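# Shut the folder's cover over its clip

## Task

Swing the folder's front cover closed so it lies over the clip, with the folder resting on its back cover and the clip shut; dropping the cover so it falls closed on its own is allowed.

## Robot and tools

Robot: two arms, left_arm and right_arm. Each has a five-finger hand: a right hand on right_arm, a mirrored left hand on left_arm. Base poses in the scene frame: left_arm at (-0.022, +0.367, +0.050) m, quat_wxyz (+1.000, 0, 0, -0.012); right_arm at (-0.046, -0.237, +0.019) m, quat_wxyz (+1.000, 0, 0, -0.022). A post behind the arms and a camera stand between them, just behind the bases, are fixed obstacles.

Scene frame: origin at table-top height, midway between the nominal bases; +x points out over the table, +y toward left_arm, +z up. Camera image sides do not match arm names. Reported end_effector_position (m) and end_effector_quat_wxyz are in this frame and may be off by a few cm, more at long reach.

Hand point: a spot fixed to the palm, 0.05 m in front of it and 0.15 m from the wrist face along the fingers. Its +z runs along straight fingers, +y out of the palm, +x across the palm away from the thumb for the right hand (toward the thumb for the left). Straight fingertips reach 0.06 to 0.07 m past the point along +z, 0.06 m behind it along -y. A wrist bracket on the little-finger side can strike things. Gravity and friction often leave the hand 1 to 3 cm (up to 5 cm) below the commanded pose without any contact.

The row (28 numbers, each in [-1, 1], always both arms): left_arm dx, dy, dz, rx, ry, rz; left hand little, ring, middle, index, thumb_bend, thumb_turn, force_limit, speed; then the same 14 for right_arm. The six pose numbers are an offset, not a pose: they are counted along scene-frame axes from that arm's Hand target as it stood when the action (or move) began; rotation is a rotation vector about the Hand target position. Scale: 1.0 = 0.6 m or 180 degrees. Repeating an offset moves further. Six zeros asks nothing new of that arm. Orientation is clipped per step to within 40 degrees of the measured one.

Hand numbers are absolute targets: fingers and thumb_bend -1 open/straight, +1 curled; thumb_turn -1 beside the palm, +1 opposite the fingers. force_limit maps linearly from about 0 N at -1 to 10 N at +1 (15 N for the two thumb motors). speed rises linearly from near zero at -1 to full at +0.48 and stays full above. For a gentle grip close at speed -0.94 or lower. To keep a hand unchanged, resend the eight numbers of its last executed row (or, before any, its hand_measured six plus hand_force_limit and hand_speed). To squeeze harder raise force_limit and send a more closed target than hand_measured; to loosen send one more open. With thumb turned in, the hand wraps objects roughly 0.035 to 0.065 m thick, handles down to 0.025 m, or pinches light items between thumb tip and index pad.

Tools:
- execute_actions(actions, cameras): actions is a list of actions; each action is up to 15 rows of 28 numbers, one per 1/30 s step, last row held to step 15. Every row counts from the action's start pose. Images come back only for an empty list or when cameras names them ("all", names, or []).
- move(target, speed, blend, blocking, cameras): straight-line path of each hand point. target is one 28-number row or up to 15 rows; every row is an offset from the same starting Hand targets, not from the previous row. speed in m/s, 0.002 to 4.3, default 0.25 (turns up to twice that in rad/s), one value or one per target. blend in m rounds corners, 0 stops at each. Max 10 s total. blocking=false returns after about 0.5 s while the move continues. Paths do not avoid obstacles or the other arm. Hand numbers of the first row are sent at the start; later rows' at arrival.
- wait(seconds, cameras): 0 to 3600 s, sends nothing new; ends early if a running move finishes.
- stop(cameras): brakes a running move.
- zoom_image(camera, region): region [x0, y0, x1, y1] pixels of the latest image, at most 504 by 504. Cameras: cam_high, cam_low, cam_left_wrist, cam_right_wrist, each 672x504.
- show_instructions(): shows reference pages.
- finished_scene(scene): ends the scene for good; the goal must hold without the robot.

Results: each arm's Hand target (base for next offsets), end_effector_position/quat, joint positions, velocities, torques, motor temperatures; hand_measured, hand_stopped_by (moving, target, force, stalled, fault), hand_load_n (positive pushes a finger open; a lost grip shows as load near 0), hand_force_limit, hand_speed. move adds a move: line giving the ending (done, off_target, moving, held, fault) and limits (paced = pose clipped, held = steps withheld). done means at rest within 10 mm and 2 degrees; it says nothing about contact. If a hand rests short, send the gap as a new offset; to end a press, command past the hand point back out.

Avoid: anything leaving the table, dropping items even slightly, releasing moving parts, fast or hard contact, hitting the post or stand, the two hands touching or gripping each other, overloading fingers, and holding stretched or pushing poses long enough to overheat motors (at 100 °C an arm goes limp for 30 to 60 s).

Each tool is called after "Request:" in YAML: its name, and indented under it one key for each argument.

Reference images:

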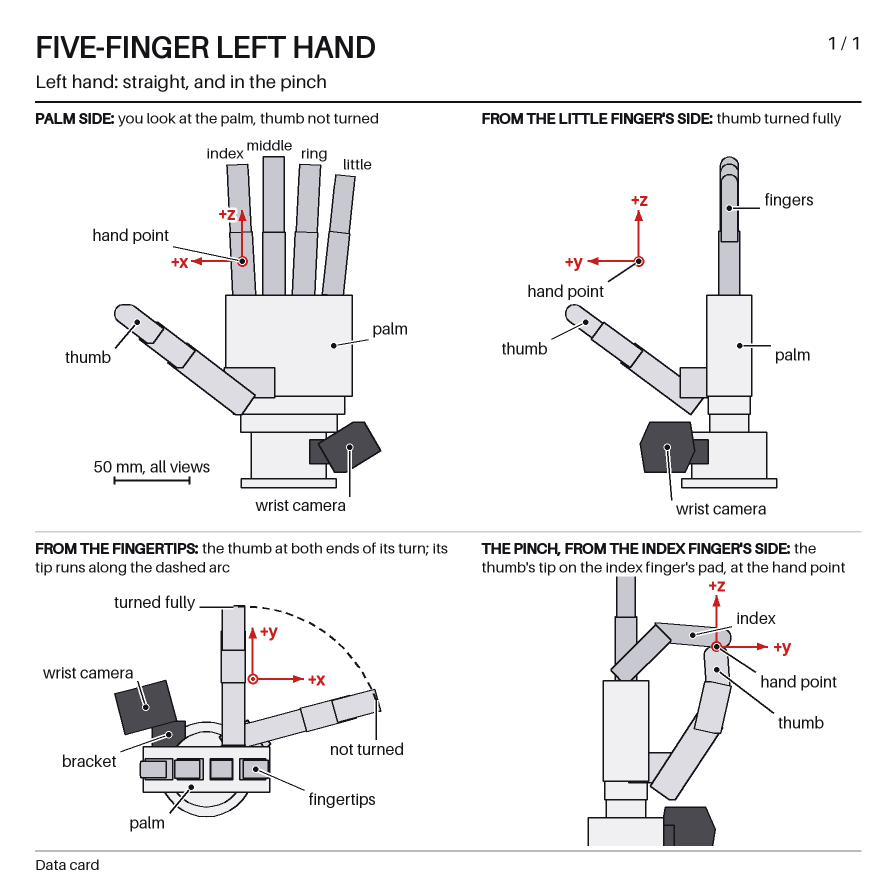

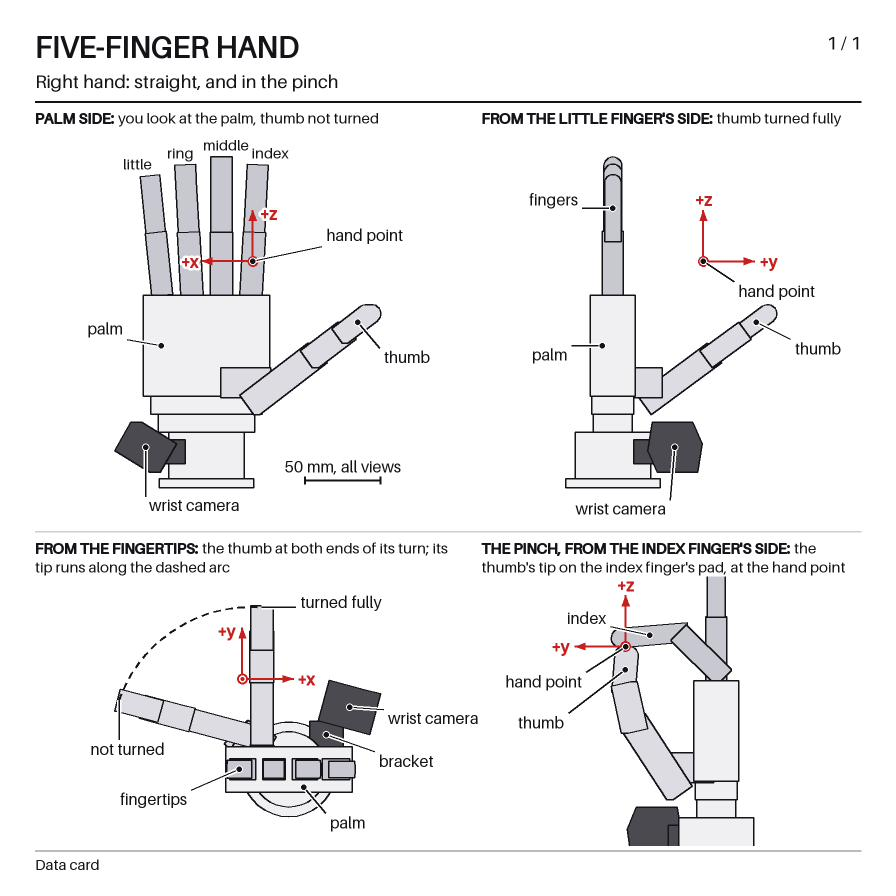

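## Session

Request:
execute_actions:
  actions: []

Scene clock: 0.00 s.
left_arm: end_effector_position=(+0.2589, +0.0044, +0.3681) hand_measured=(-1.000, -1.000, -1.000, -1.000, -1.000, -1.000) hand_load_n=(+0.0, +0.0, +0.0, +0.0, +0.0, +0.0) hand_stopped_by=(target, target, target, target, target, target) hand_force_limit=0.00 hand_speed=-0.80 end_effector_quat_wxyz=(+0.213, -0.194, +0.906, -0.311) | right_arm: end_effector_position=(+0.5052, -0.0101, +0.2641) hand_measured=(-1.000, -1.000, -1.000, -1.000, -1.000, -1.000) hand_load_n=(+0.0, +0.0, +0.5, +0.0, +0.0, +0.0) hand_stopped_by=(target, target, target, target, target, target) hand_force_limit=0.00 hand_speed=-0.80 end_effector_quat_wxyz=(+0.018, -0.246, +0.968, +0.045)
Joint positions: left_arm=[-0.908 1.183 1.317 -0.94 -0.12 0.266] | right_arm=[0.295 1.829 1.899 -1.605 -0.09 1.325]
Joint velocities: within noise
Joint torques (N m): no reading
Motor temperatures (°C): left_arm=[37 37 29 33 34 32] | right_arm=[41 30 30 38 30 37]
Heat: left arm: hottest waist 37 °C; right arm: hottest waist 41 °C.
Hand target: left_arm +0.2618, +0.0005, +0.3770; +0.216, -0.194, +0.902, -0.319 | right_arm +0.5101, -0.0089, +0.2697; +0.026, -0.247, +0.968, +0.045

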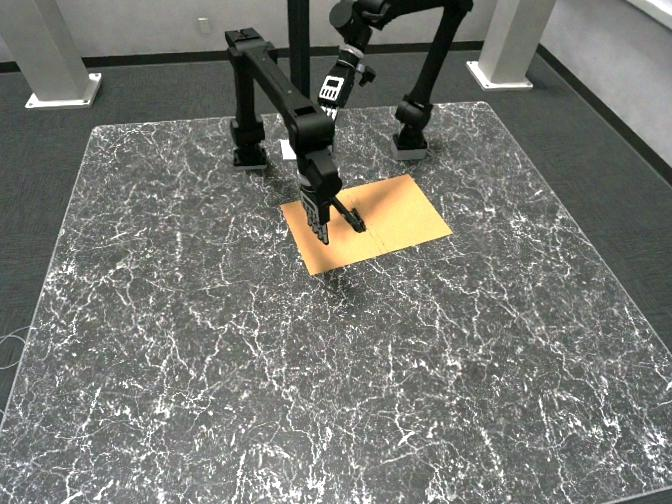

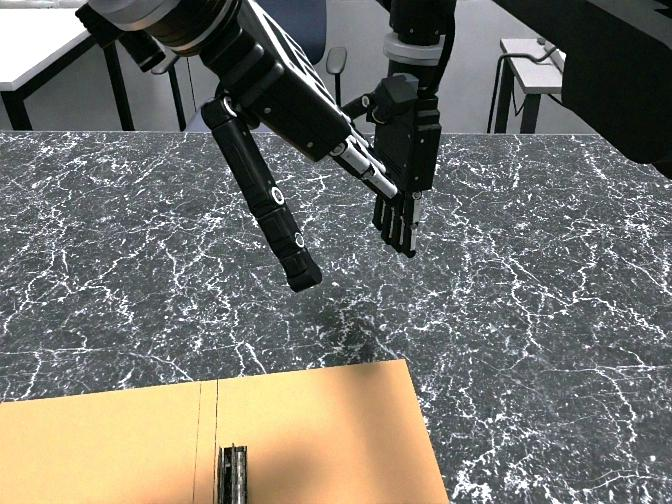

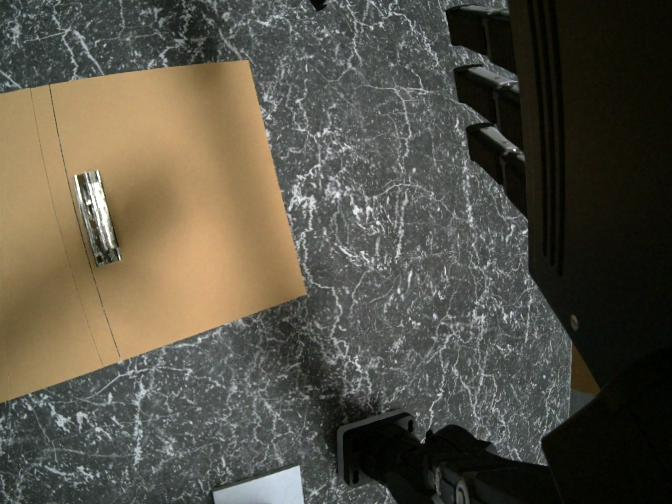

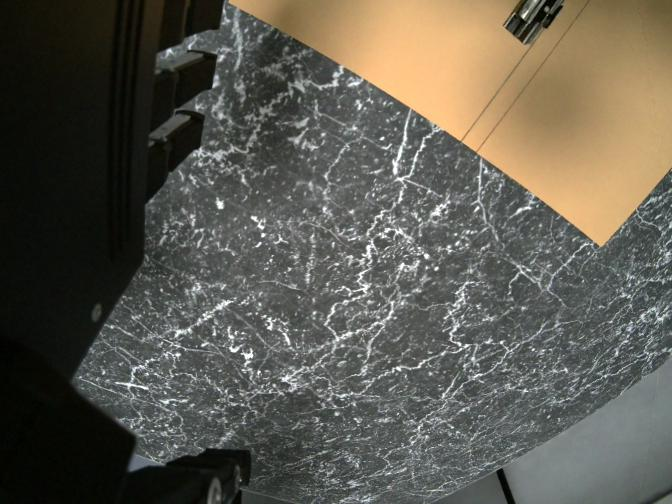

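Request:
zoom_image:
  camera: "cam_high"
  region: [230, 120, 480, 310]

Request:
zoom_image:
  camera: "cam_low"
  region: [0, 340, 504, 504]

Request:
zoom_image:
  camera: "cam_left_wrist"
  region: [0, 100, 330, 400]

Scaled by 2.016.

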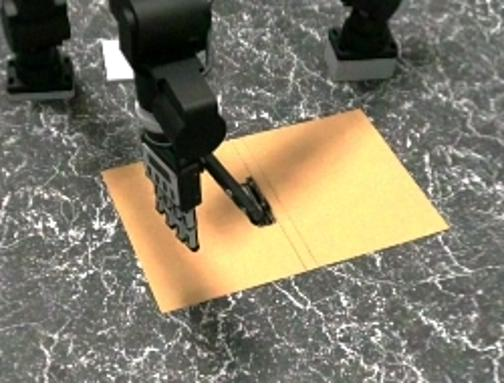

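Scaled by 1.000.

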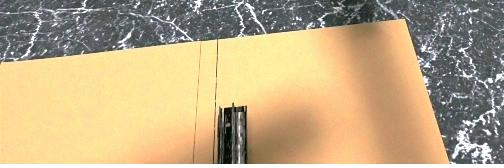

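Scaled by 1.527 from the camera's image (finer frame: 960x720).

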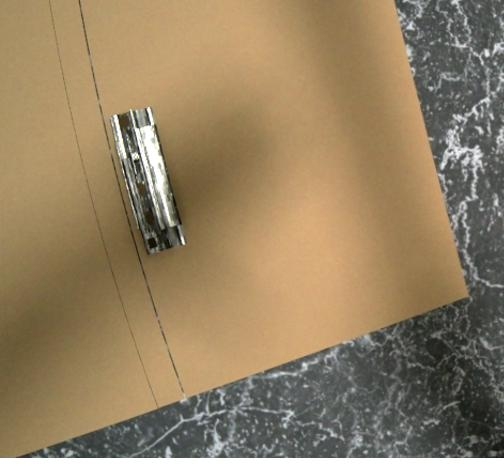

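Request:
move:
  target:
    - [0,0,0,0,0,0,-1,-1,-1,-1,-1,-1,0,-0.8, -0.1,-0.5,0.1,0,0,0,-1,-1,-1,-1,-1,-1,0,-0.8]
  cameras: ["all"]

Scene clock: 52.53 s.
left_arm: end_effector_position=(+0.2589, +0.0044, +0.3681) hand_measured=(-1.000, -1.000, -1.000, -1.000, -1.000, -1.000) hand_load_n=(-0.5, +0.0, +0.0, +0.0, +0.0, +0.0) hand_stopped_by=(target, target, target, target, target, target) hand_force_limit=0.00 hand_speed=-0.80 end_effector_quat_wxyz=(+0.213, -0.194, +0.906, -0.311) | right_arm: end_effector_position=(+0.4536, -0.3148, +0.3193) hand_measured=(-1.000, -1.000, -1.000, -1.000, -1.000, -1.000) hand_load_n=(+0.0, +0.0, +0.0, +0.0, -0.5, +0.0) hand_stopped_by=(target, target, target, target, target, target) hand_force_limit=0.00 hand_speed=-0.80 end_effector_quat_wxyz=(+0.056, -0.232, +0.970, +0.033)
Joint positions: left_arm=[-0.908 1.183 1.317 -0.94 -0.12 0.266] | right_arm=[-0.281 1.668 1.826 -1.669 -0.114 0.779]
Joint torques (N m): left_arm=[0.97 -6.3 13.11 2 -0.13 0.02] | right_arm=[-1.26 -14.92 8.57 -0.2 -0.18 -0.01]
Motor temperatures (°C): left_arm=[37 37 40 33 34 32] | right_arm=[40 34 34 37 30 37]
Heat: left arm: hottest elbow 40 °C; right arm: hottest waist 40 °C.
Hand target: left_arm +0.2618, +0.0005, +0.3770; +0.216, -0.194, +0.902, -0.319 | right_arm +0.4501, -0.3090, +0.3297; +0.026, -0.247, +0.968, +0.045
Off the commanded pose: left_arm 0.010 m, 1 deg | right_arm 0.012 m, 4 deg.
joint sent to its limit (right arm) — joint 4 (wrist pitch), lower limit. The joint targets are off in orientation, not in position.
move: off_target (right_arm)

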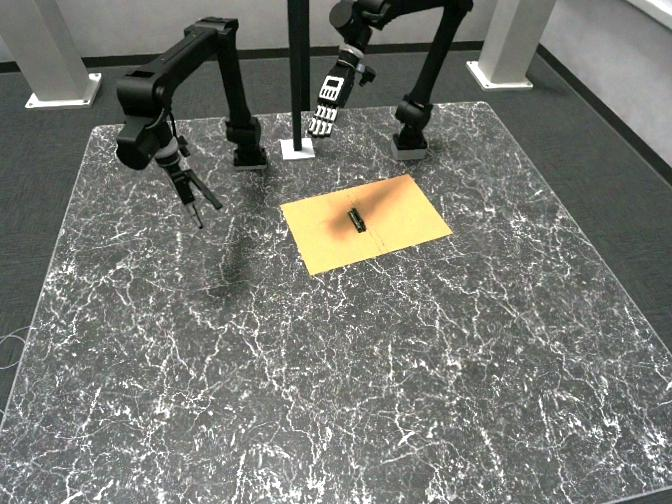

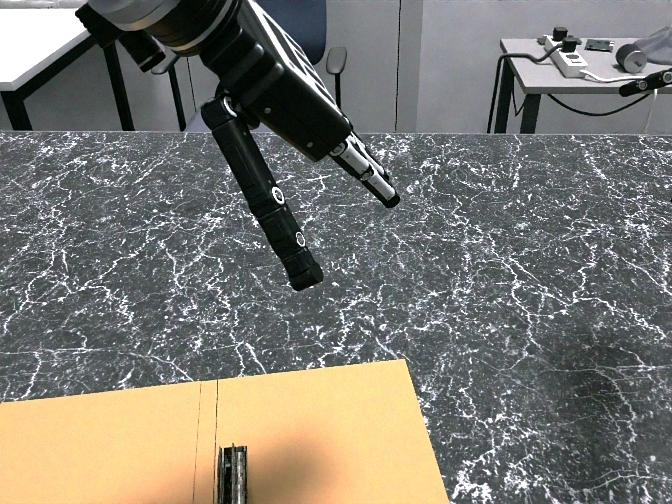

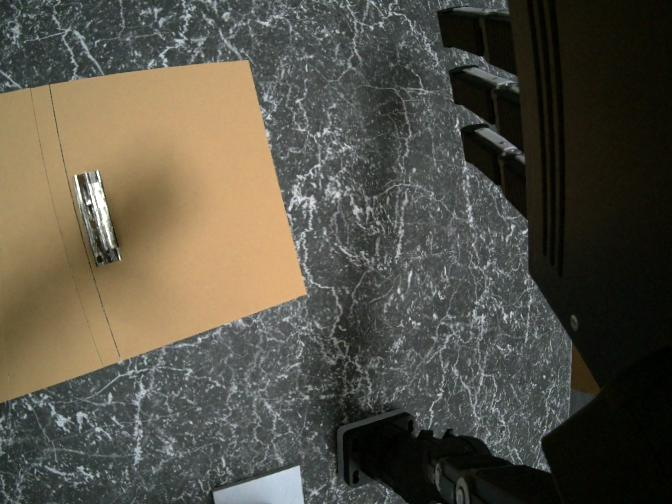

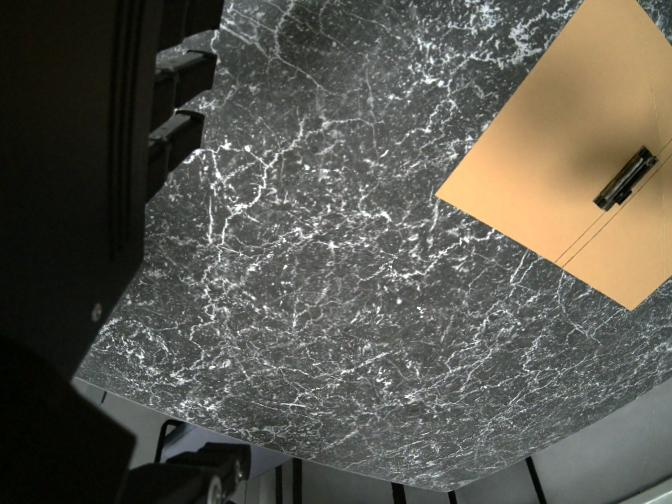

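Request:
zoom_image:
  camera: "cam_high"
  region: [270, 160, 470, 290]

Request:
zoom_image:
  camera: "cam_high"
  region: [330, 195, 390, 240]

Request:
zoom_image:
  camera: "cam_right_wrist"
  region: [570, 120, 672, 230]

Request:
zoom_image:
  camera: "cam_left_wrist"
  region: [50, 150, 150, 290]

Request:
zoom_image:
  camera: "cam_low"
  region: [180, 420, 300, 504]

Scaled by 2.520.

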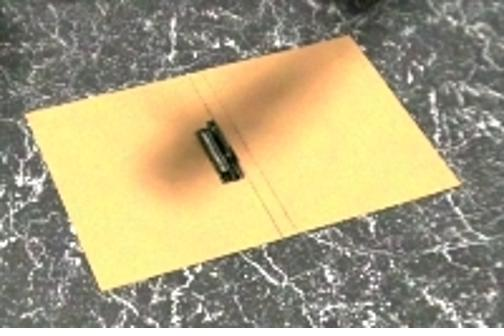

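Scaled by 8.400.

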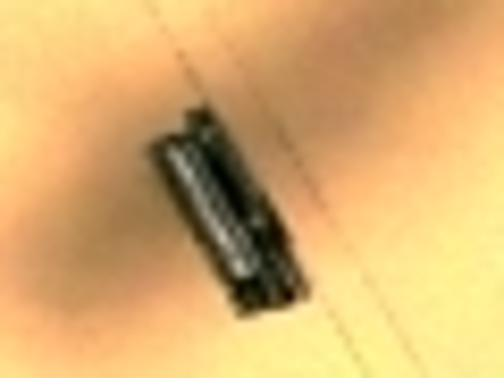

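Scaled by 4.582 from the camera's image (finer frame: 960x720).

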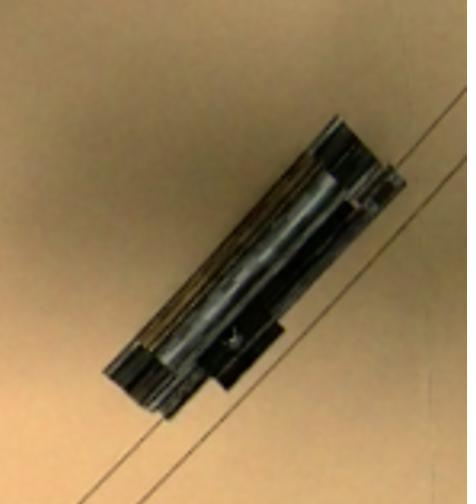

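Scaled by 3.600 from the camera's image (finer frame: 960x720).

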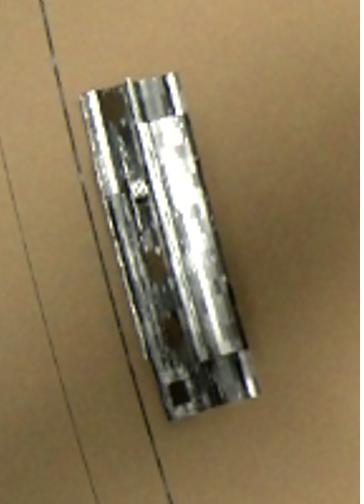

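Scaled by 4.200.

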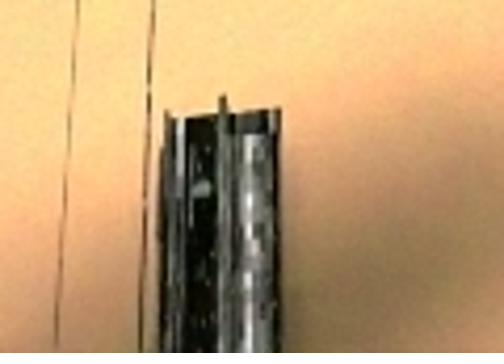

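Request:
move:
  target:
    - [-0.03,0.699,0.03,-0.193,0.285,0.805,-1,-1,-1,-1,-1,-1,0,-0.8, 0,0,0,0,0,0,-1,-1,-1,-1,-1,-1,0,-0.8]
  cameras: ["all"]

Scene clock: 180.20 s.
left_arm: end_effector_position=(+0.2469, +0.4196, +0.3907) hand_measured=(-1.000, -1.000, -1.000, -1.000, -1.000, -1.000) hand_load_n=(+0.0, +0.0, +0.0, +0.0, +0.0, +0.0) hand_stopped_by=(target, target, target, target, target, target) hand_force_limit=0.00 hand_speed=-0.80 end_effector_quat_wxyz=(-0.036, +0.993, -0.018, +0.110) | right_arm: end_effector_position=(+0.4535, -0.3148, +0.3193) hand_measured=(-1.000, -1.000, -1.000, -1.000, -1.000, -1.000) hand_load_n=(+0.0, +0.0, +0.0, -0.5, +0.0, +0.0) hand_stopped_by=(target, target, target, target, target, target) hand_force_limit=0.00 hand_speed=-0.80 end_effector_quat_wxyz=(+0.056, -0.233, +0.970, +0.033)
Joint positions: left_arm=[0.499 0.916 1.257 -1.683 0.042 -1.063] | right_arm=[-0.281 1.668 1.826 -1.669 -0.114 0.778]
Joint torques (N m): left_arm=[2.37 -0.91 10.29 0.8 0.15 -0.07] | right_arm=[-1.38 -14.92 8.55 -0.2 -0.18 0]
Motor temperatures (°C): left_arm=[36 36 47 33 33 31] | right_arm=[39 34 34 36 29 35]
Heat: left arm: hottest elbow 47 °C; right arm: hottest waist 39 °C.
Hand target: left_arm +0.2437, +0.4199, +0.3950; +0.001, +1.000, -0.001, +0.000 | right_arm +0.4502, -0.3090, +0.3297; +0.026, -0.247, +0.968, +0.045
Off the commanded pose: left_arm 0.005 m, 14 deg | right_arm 0.012 m, 4 deg.
joint sent to its limit (left arm) — joint 4 (wrist pitch), lower limit. The joint targets are off in orientation, not in position.
joint sent to its limit (right arm) — joint 4 (wrist pitch), lower limit. The joint targets are off in orientation, not in position.
move: off_target (left_arm)

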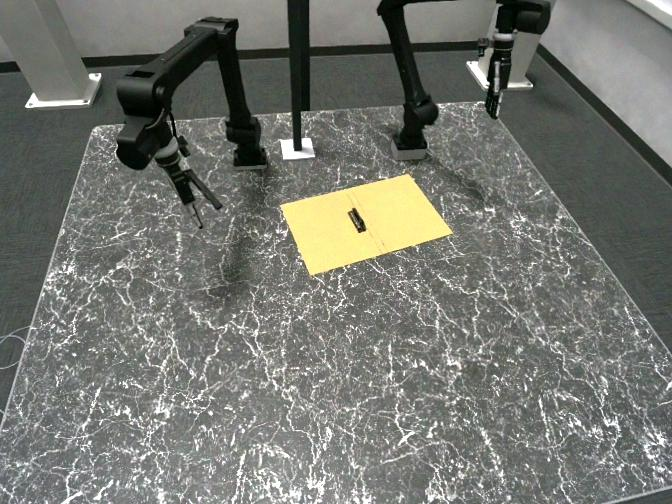

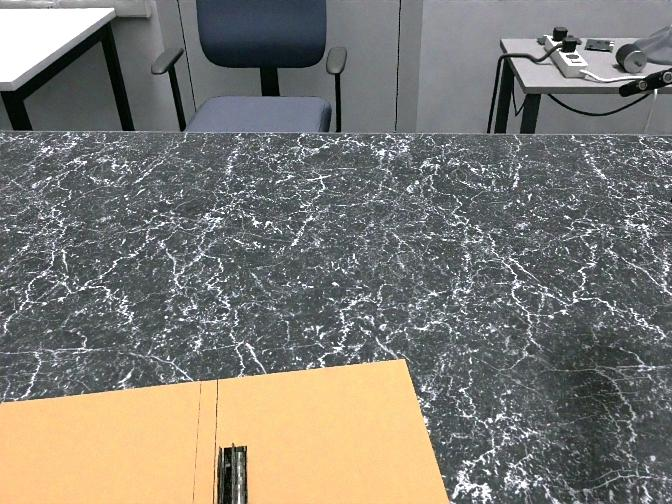

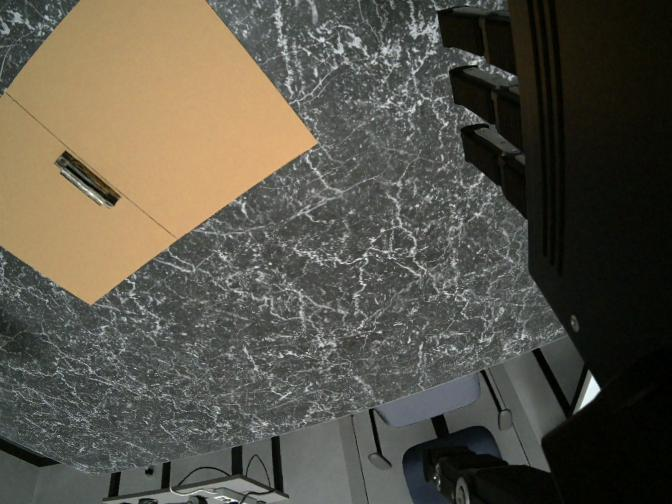

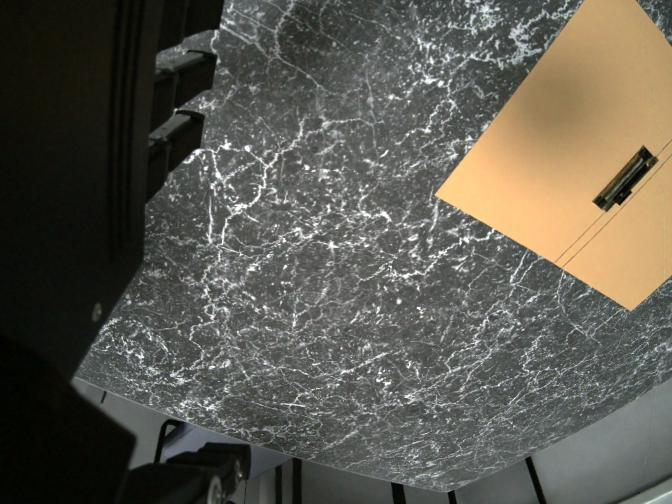

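Request:
move:
  target:
    - [0.127,0.033,-0.425,0,0,0.105,-1,-1,-1,-1,-1,-1,0,-0.8, 0,0,0,0,0,0,-1,-1,-1,-1,-1,-1,0,-0.8]
  cameras: ["all"]

Scene clock: 238.80 s.
left_arm: end_effector_position=(+0.3148, +0.4411, +0.1379) hand_measured=(-1.000, -1.000, -1.000, -1.000, -1.000, -1.000) hand_load_n=(+0.0, +0.0, +0.0, +0.0, +0.0, +0.0) hand_stopped_by=(target, target, target, target, target, target) hand_force_limit=0.00 hand_speed=-0.80 end_effector_quat_wxyz=(+0.004, +0.987, +0.163, -0.008) | right_arm: end_effector_position=(+0.4535, -0.3148, +0.3193) hand_measured=(-1.000, -1.000, -1.000, -1.000, -1.000, -1.000) hand_load_n=(+0.0, +0.0, +0.0, +0.0, +0.0, +0.0) hand_stopped_by=(target, target, target, target, target, target) hand_force_limit=0.00 hand_speed=-0.80 end_effector_quat_wxyz=(+0.056, -0.233, +0.970, +0.033)
Joint positions: left_arm=[0.426 1.253 0.836 -1.171 0.003 -1.494] | right_arm=[-0.281 1.668 1.826 -1.669 -0.114 0.778]
Joint torques (N m): left_arm=[0.73 -5.71 9.37 1.29 -0.04 -0.07] | right_arm=[-1.38 -14.92 8.57 -0.2 -0.18 0]
Heat: left arm: hottest elbow 47 °C; right arm: hottest waist 39 °C.
Hand target: left_arm +0.3199, +0.4396, +0.1399; +0.001, +0.987, +0.163, +0.000 | right_arm +0.4502, -0.3090, +0.3297; +0.026, -0.247, +0.968, +0.045
Off the commanded pose: left_arm 0.006 m, 1 deg | right_arm 0.012 m, 4 deg.
joint sent to its limit (right arm) — joint 4 (wrist pitch), lower limit. The joint targets are off in orientation, not in position.
move: done

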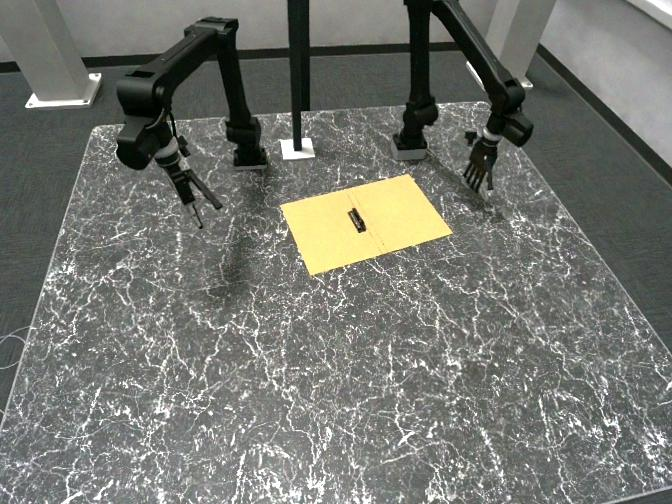

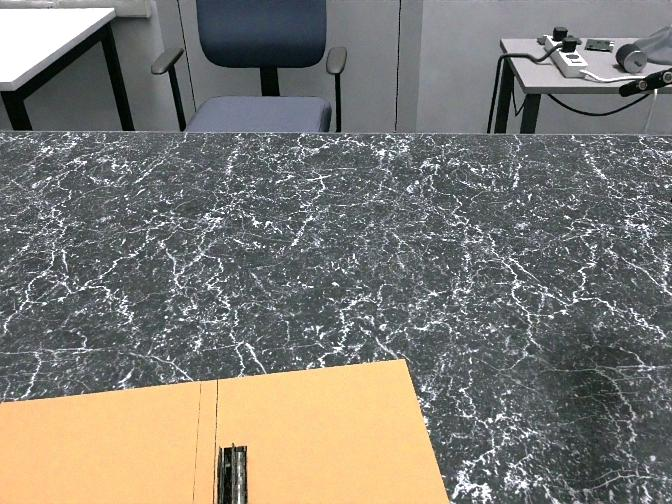

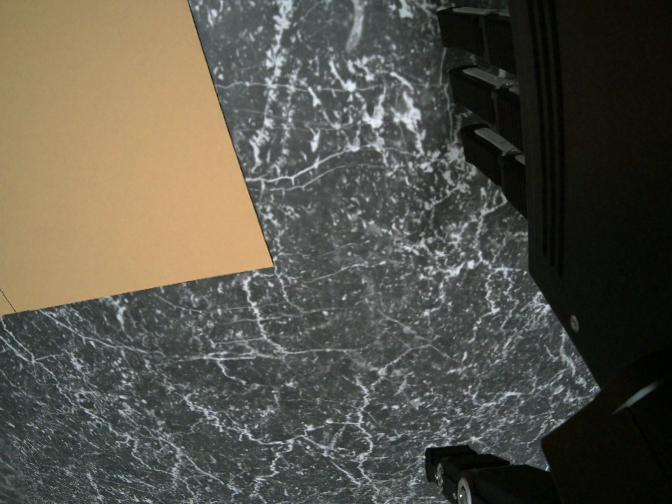

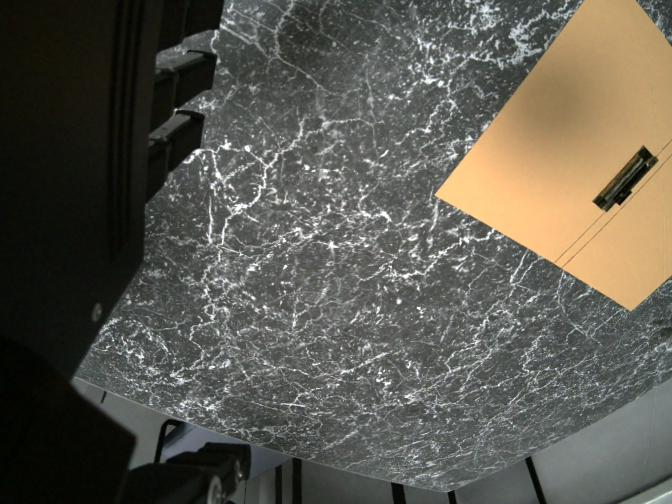

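Request:
zoom_image:
  camera: "cam_high"
  region: [380, 90, 560, 260]

Scaled by 2.800.

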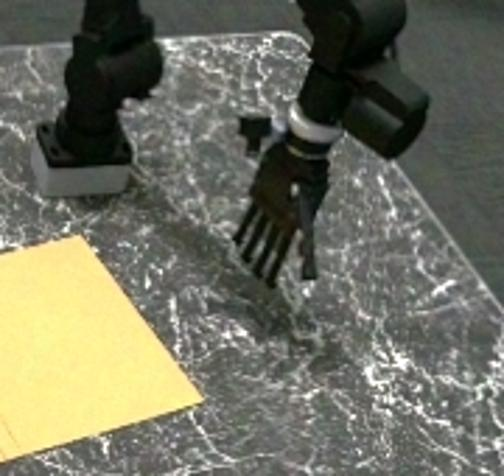

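Request:
move:
  target:
    - [0,0,-0.085,0,0,0,-1,-1,-1,-1,-1,-1,0,-0.8, 0,0,0,0,0,0,-1,-1,-1,-1,-1,-1,0,-0.8]
  speed: 0.15
  cameras: ["cam_high", "cam_left_wrist"]

Request:
zoom_image:
  camera: "cam_high"
  region: [380, 90, 560, 260]

Scene clock: 281.23 s.
left_arm: end_effector_position=(+0.3157, +0.4415, +0.0898) hand_measured=(-1.000, -1.000, -1.000, -1.000, -1.000, -1.000) hand_load_n=(+0.0, -0.5, +0.0, +0.0, +0.0, +0.0) hand_stopped_by=(target, target, target, target, target, target) hand_force_limit=0.00 hand_speed=-0.80 end_effector_quat_wxyz=(+0.003, +0.987, +0.163, -0.004) | right_arm: end_effector_position=(+0.4535, -0.3148, +0.3193) hand_measured=(-1.000, -1.000, -1.000, -1.000, -1.000, -1.000) hand_load_n=(+0.0, +0.0, +0.0, +0.0, +0.0, +0.0) hand_stopped_by=(target, target, target, target, target, target) hand_force_limit=0.00 hand_speed=-0.80 end_effector_quat_wxyz=(+0.056, -0.233, +0.970, +0.033)
Joint positions: left_arm=[0.426 1.321 0.752 -1.01 0.003 -1.495] | right_arm=[-0.281 1.668 1.826 -1.669 -0.114 0.778]
Joint torques (N m): left_arm=[0.21 -5.01 8.57 1.1 -0.11 -0.12] | right_arm=[-1.44 -14.86 8.55 -0.17 -0.18 0]
Heat: left arm: hottest elbow 45 °C; right arm: hottest waist 39 °C.
Hand target: left_arm +0.3198, +0.4396, +0.0889; +0.001, +0.987, +0.163, +0.000 | right_arm +0.4502, -0.3090, +0.3297; +0.026, -0.247, +0.968, +0.045
Off the commanded pose: left_arm 0.005 m, 0 deg | right_arm 0.012 m, 4 deg.
joint sent to its limit (right arm) — joint 4 (wrist pitch), lower limit. The joint targets are off in orientation, not in position.
move: done

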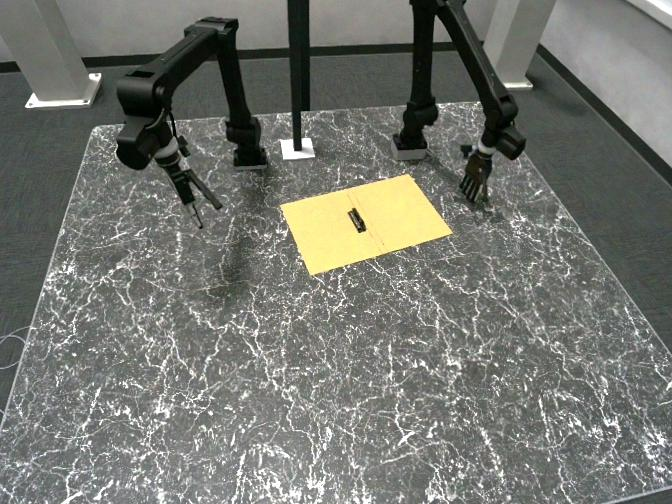

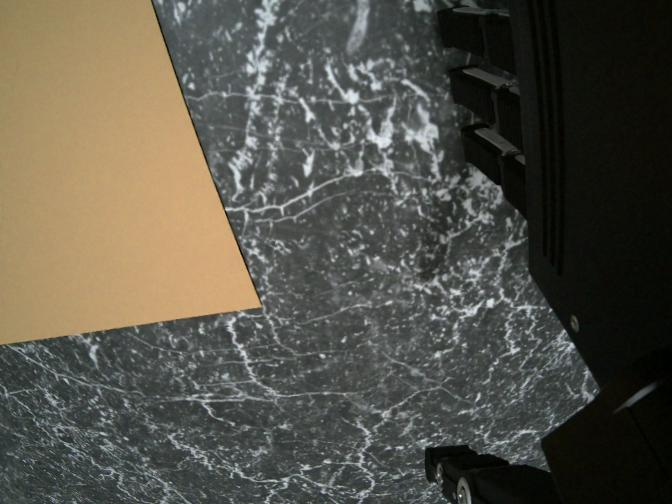

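Scaled by 2.800.

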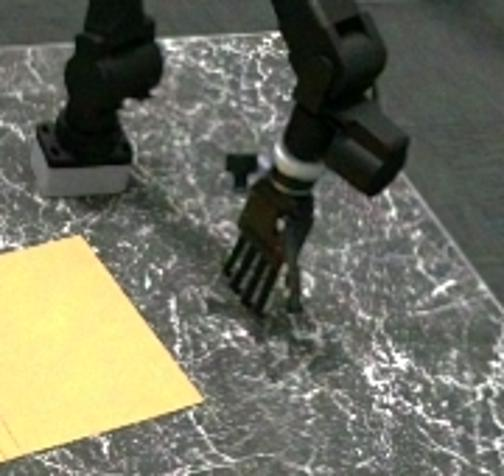

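Request:
move:
  target:
    - [0.054,-0.158,0.01,0,0,0,-1,-1,-1,-1,-1,-1,0,-0.8, 0,0,0,0,0,0,-1,-1,-1,-1,-1,-1,0,-0.8]
  speed: 0.15
  cameras: ["cam_high", "cam_low", "cam_left_wrist"]

Request:
zoom_image:
  camera: "cam_high"
  region: [380, 120, 500, 240]

Scene clock: 311.70 s.
left_arm: end_effector_position=(+0.3385, +0.3440, +0.0880) hand_measured=(-1.000, -1.000, -1.000, -1.000, -1.000, -1.000) hand_load_n=(+0.0, +0.0, +0.0, +0.0, +0.0, +0.0) hand_stopped_by=(target, target, target, target, target, target) hand_force_limit=0.00 hand_speed=-0.80 end_effector_quat_wxyz=(+0.002, +0.987, +0.159, -0.007) | right_arm: end_effector_position=(+0.4535, -0.3148, +0.3193) hand_measured=(-1.000, -1.000, -1.000, -1.000, -1.000, -1.000) hand_load_n=(+0.0, +0.0, +0.0, +0.0, +0.0, +0.0) hand_stopped_by=(target, target, target, target, target, target) hand_force_limit=0.00 hand_speed=-0.80 end_effector_quat_wxyz=(+0.056, -0.233, +0.970, +0.033)
Joint positions: left_arm=[0.107 1.326 0.752 -1.01 0.004 -1.806] | right_arm=[-0.281 1.668 1.826 -1.669 -0.114 0.778]
Joint torques (N m): left_arm=[1.67 -4.13 11.64 0.69 -0.11 -0.1] | right_arm=[-1.44 -14.92 8.55 -0.18 -0.19 -0.01]
Heat: left arm: hottest elbow 44 °C; right arm: hottest waist 38 °C.
Hand target: left_arm +0.3522, +0.3449, +0.0949; +0.001, +0.987, +0.163, +0.000 | right_arm +0.4502, -0.3090, +0.3297; +0.026, -0.247, +0.968, +0.045
Off the commanded pose: left_arm 0.015 m, 1 deg | right_arm 0.012 m, 4 deg.
joint sent to its limit (right arm) — joint 4 (wrist pitch), lower limit. The joint targets are off in orientation, not in position.
move: off_target (left_arm)

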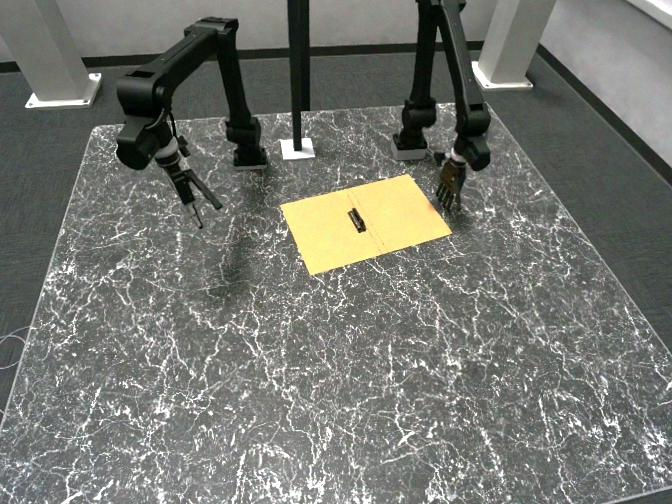

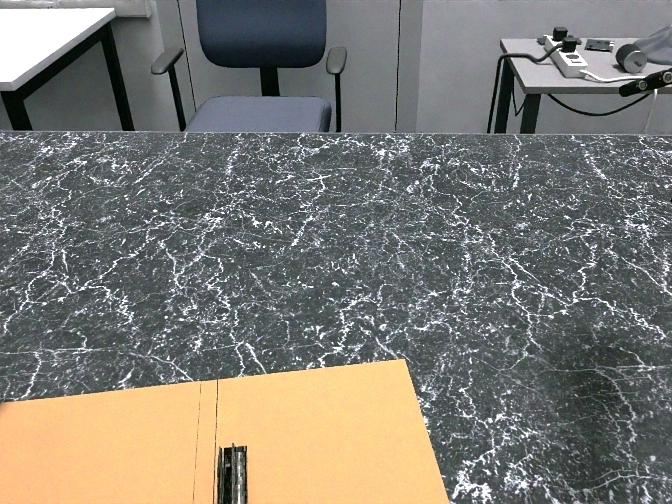

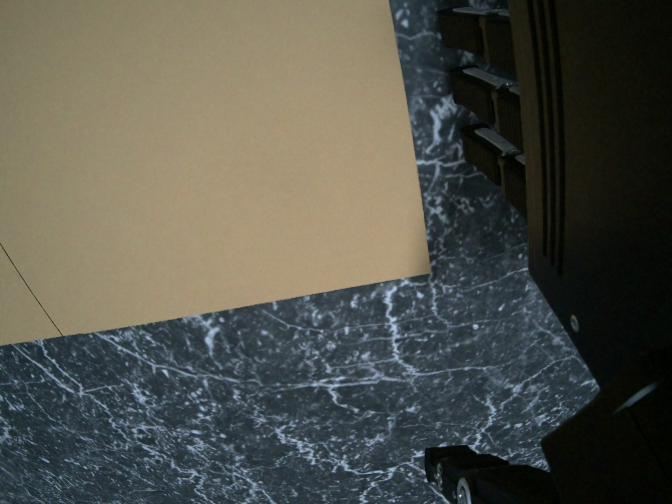

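Scaled by 4.200.

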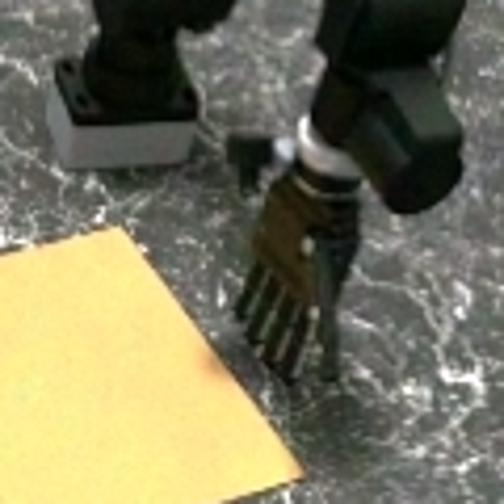

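Request:
move:
  target:
    - [0,0,0,0,0,0,-1,-1,-1,-1,-1,-1,0,-0.8, -0.092,0.632,-0.216,-0.031,0.0116,-0.054,-1,-1,-1,-1,-1,-1,0,-0.8]
  cameras: ["cam_high", "cam_low", "cam_right_wrist"]

Request:
zoom_image:
  camera: "cam_high"
  region: [250, 130, 430, 290]

Scene clock: 381.90 s.
left_arm: end_effector_position=(+0.3385, +0.3440, +0.0880) hand_measured=(-1.000, -1.000, -1.000, -1.000, -1.000, -1.000) hand_load_n=(+0.0, +0.0, +0.0, +0.0, +0.0, +0.0) hand_stopped_by=(target, target, target, target, target, target) hand_force_limit=0.00 hand_speed=-0.80 end_effector_quat_wxyz=(+0.002, +0.987, +0.159, -0.007) | right_arm: end_effector_position=(+0.3824, +0.0687, +0.1935) hand_measured=(-1.000, -1.000, -1.000, -1.000, -1.000, -1.000) hand_load_n=(+0.0, +0.0, +0.0, +0.0, +0.0, +0.0) hand_stopped_by=(target, target, target, target, target, target) hand_force_limit=0.00 hand_speed=-0.80 end_effector_quat_wxyz=(-0.012, -0.173, +0.985, -0.003)
Joint positions: left_arm=[0.107 1.326 0.752 -1.01 0.004 -1.806] | right_arm=[0.56 1.631 1.47 -1.436 -0.004 1.739]
Joint torques (N m): left_arm=[1.03 -3.84 11.45 0.59 -0.09 -0.11] | right_arm=[-2.67 -12.45 9.7 0.32 0.16 0.19]
Heat: left arm: hottest elbow 49 °C; right arm: hottest waist 38 °C.
Hand target: left_arm +0.3522, +0.3449, +0.0949; +0.001, +0.987, +0.163, +0.000 | right_arm +0.3949, +0.0702, +0.2001; +0.000, -0.164, +0.986, +0.000
Off the commanded pose: left_arm 0.015 m, 1 deg | right_arm 0.014 m, 2 deg.
move: off_target (right_arm)

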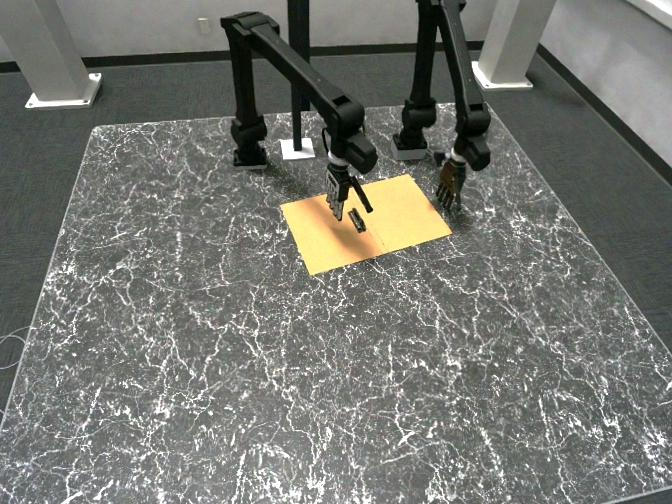

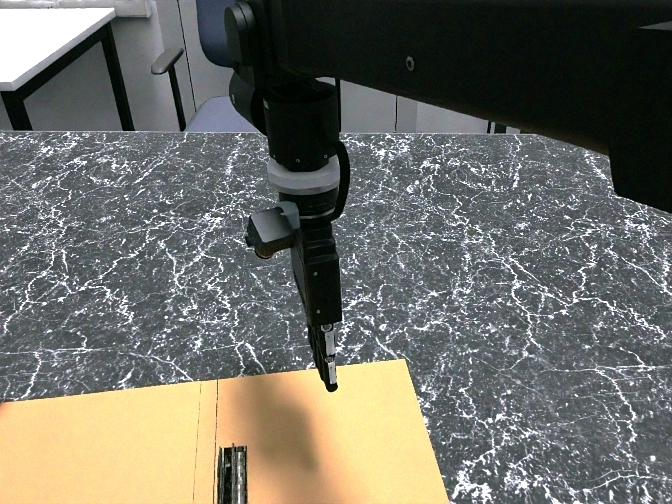

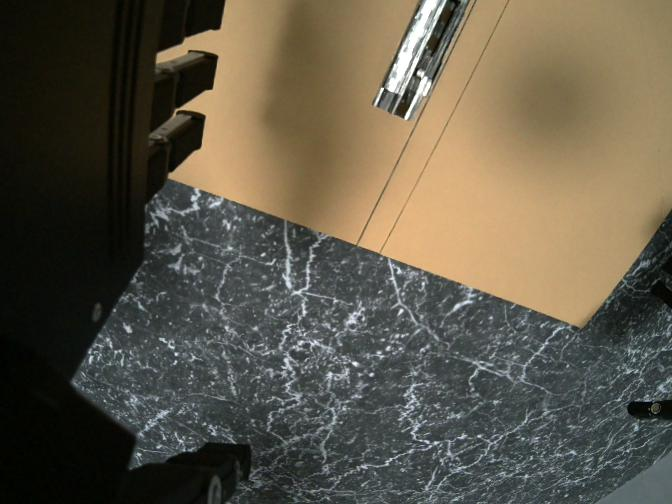

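Scaled by 2.800.

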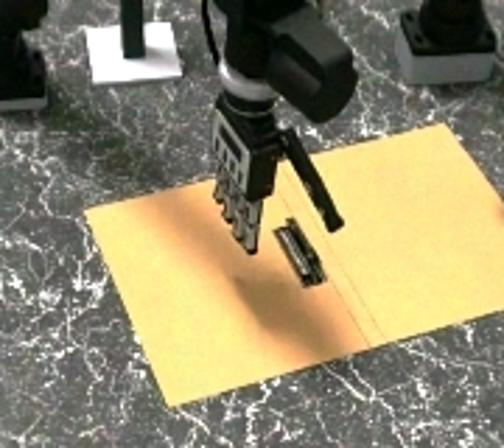

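Request:
move:
  target:
    - [0,0,0,0,0,0,-1,-1,-1,-1,-1,-1,0,-0.8, 0.022,-0.063,-0.183,0,0,0,-1,-1,-1,-1,-1,-1,0,-0.8]
  speed: 0.12
  cameras: ["cam_high", "cam_low", "cam_right_wrist"]

Request:
zoom_image:
  camera: "cam_high"
  region: [250, 130, 430, 290]

Request:
zoom_image:
  camera: "cam_low"
  region: [200, 300, 450, 504]

Scene clock: 404.27 s.
left_arm: end_effector_position=(+0.3385, +0.3440, +0.0880) hand_measured=(-1.000, -1.000, -1.000, -1.000, -1.000, -1.000) hand_load_n=(+0.0, +0.0, +0.0, +0.0, +0.0, +0.0) hand_stopped_by=(target, target, target, target, target, target) hand_force_limit=0.00 hand_speed=-0.80 end_effector_quat_wxyz=(+0.002, +0.987, +0.159, -0.007) | right_arm: end_effector_position=(+0.4057, +0.0357, +0.0992) hand_measured=(-1.000, -1.000, -1.000, -1.000, -1.000, -1.000) hand_load_n=(+0.0, +0.0, +0.0, +0.0, +0.0, +0.0) hand_stopped_by=(target, target, target, target, target, target) hand_force_limit=0.00 hand_speed=-0.80 end_effector_quat_wxyz=(+0.003, -0.162, +0.987, +0.003)
Joint positions: left_arm=[0.107 1.326 0.752 -1.01 0.004 -1.806] | right_arm=[0.48 1.689 1.283 -1.158 -0.003 1.681]
Joint torques (N m): left_arm=[0.97 -4.19 11.44 0.57 -0.09 -0.12] | right_arm=[-2.78 -12.22 7.21 0.5 0.14 -0.03]
Heat: left arm: hottest elbow 50 °C; right arm: hottest waist 38 °C.
Hand target: left_arm +0.3522, +0.3449, +0.0949; +0.001, +0.987, +0.163, +0.000 | right_arm +0.4080, +0.0324, +0.0904; +0.000, -0.164, +0.986, +0.000
Off the commanded pose: left_arm 0.015 m, 1 deg | right_arm 0.010 m, 1 deg.
move: done

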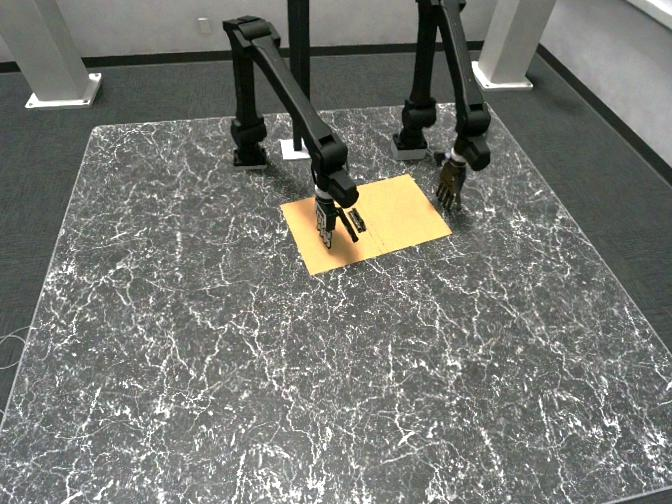

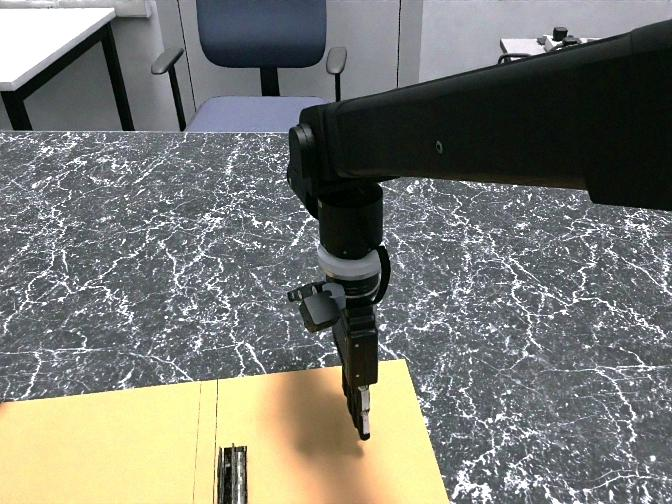

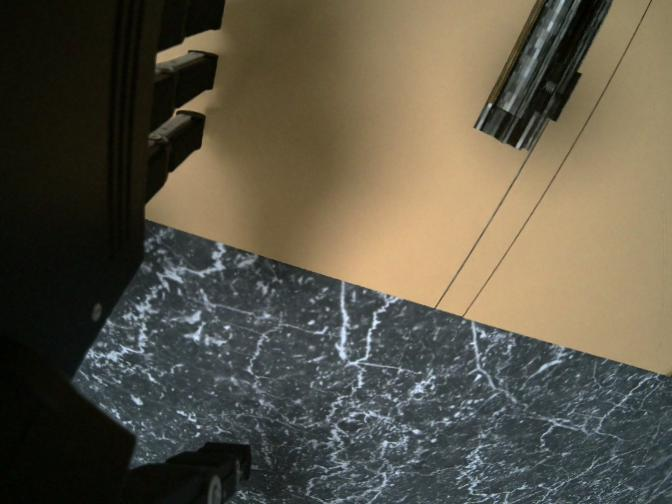

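Scaled by 2.800.

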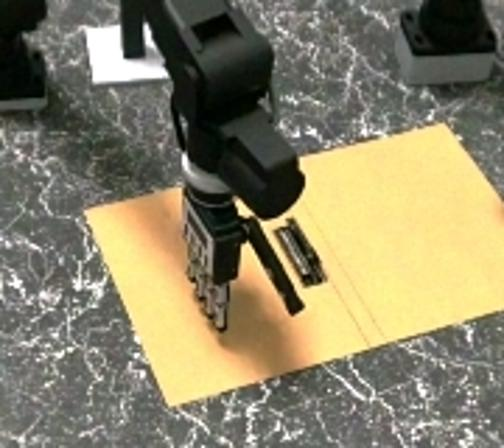

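Scaled by 2.016.

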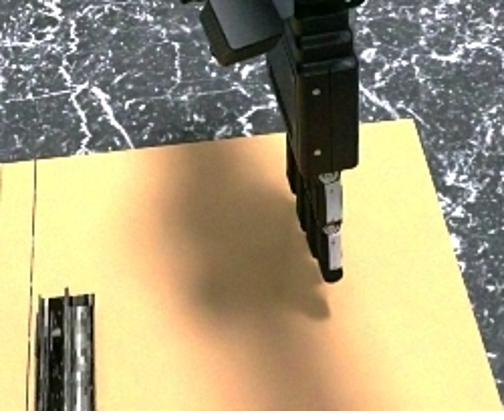

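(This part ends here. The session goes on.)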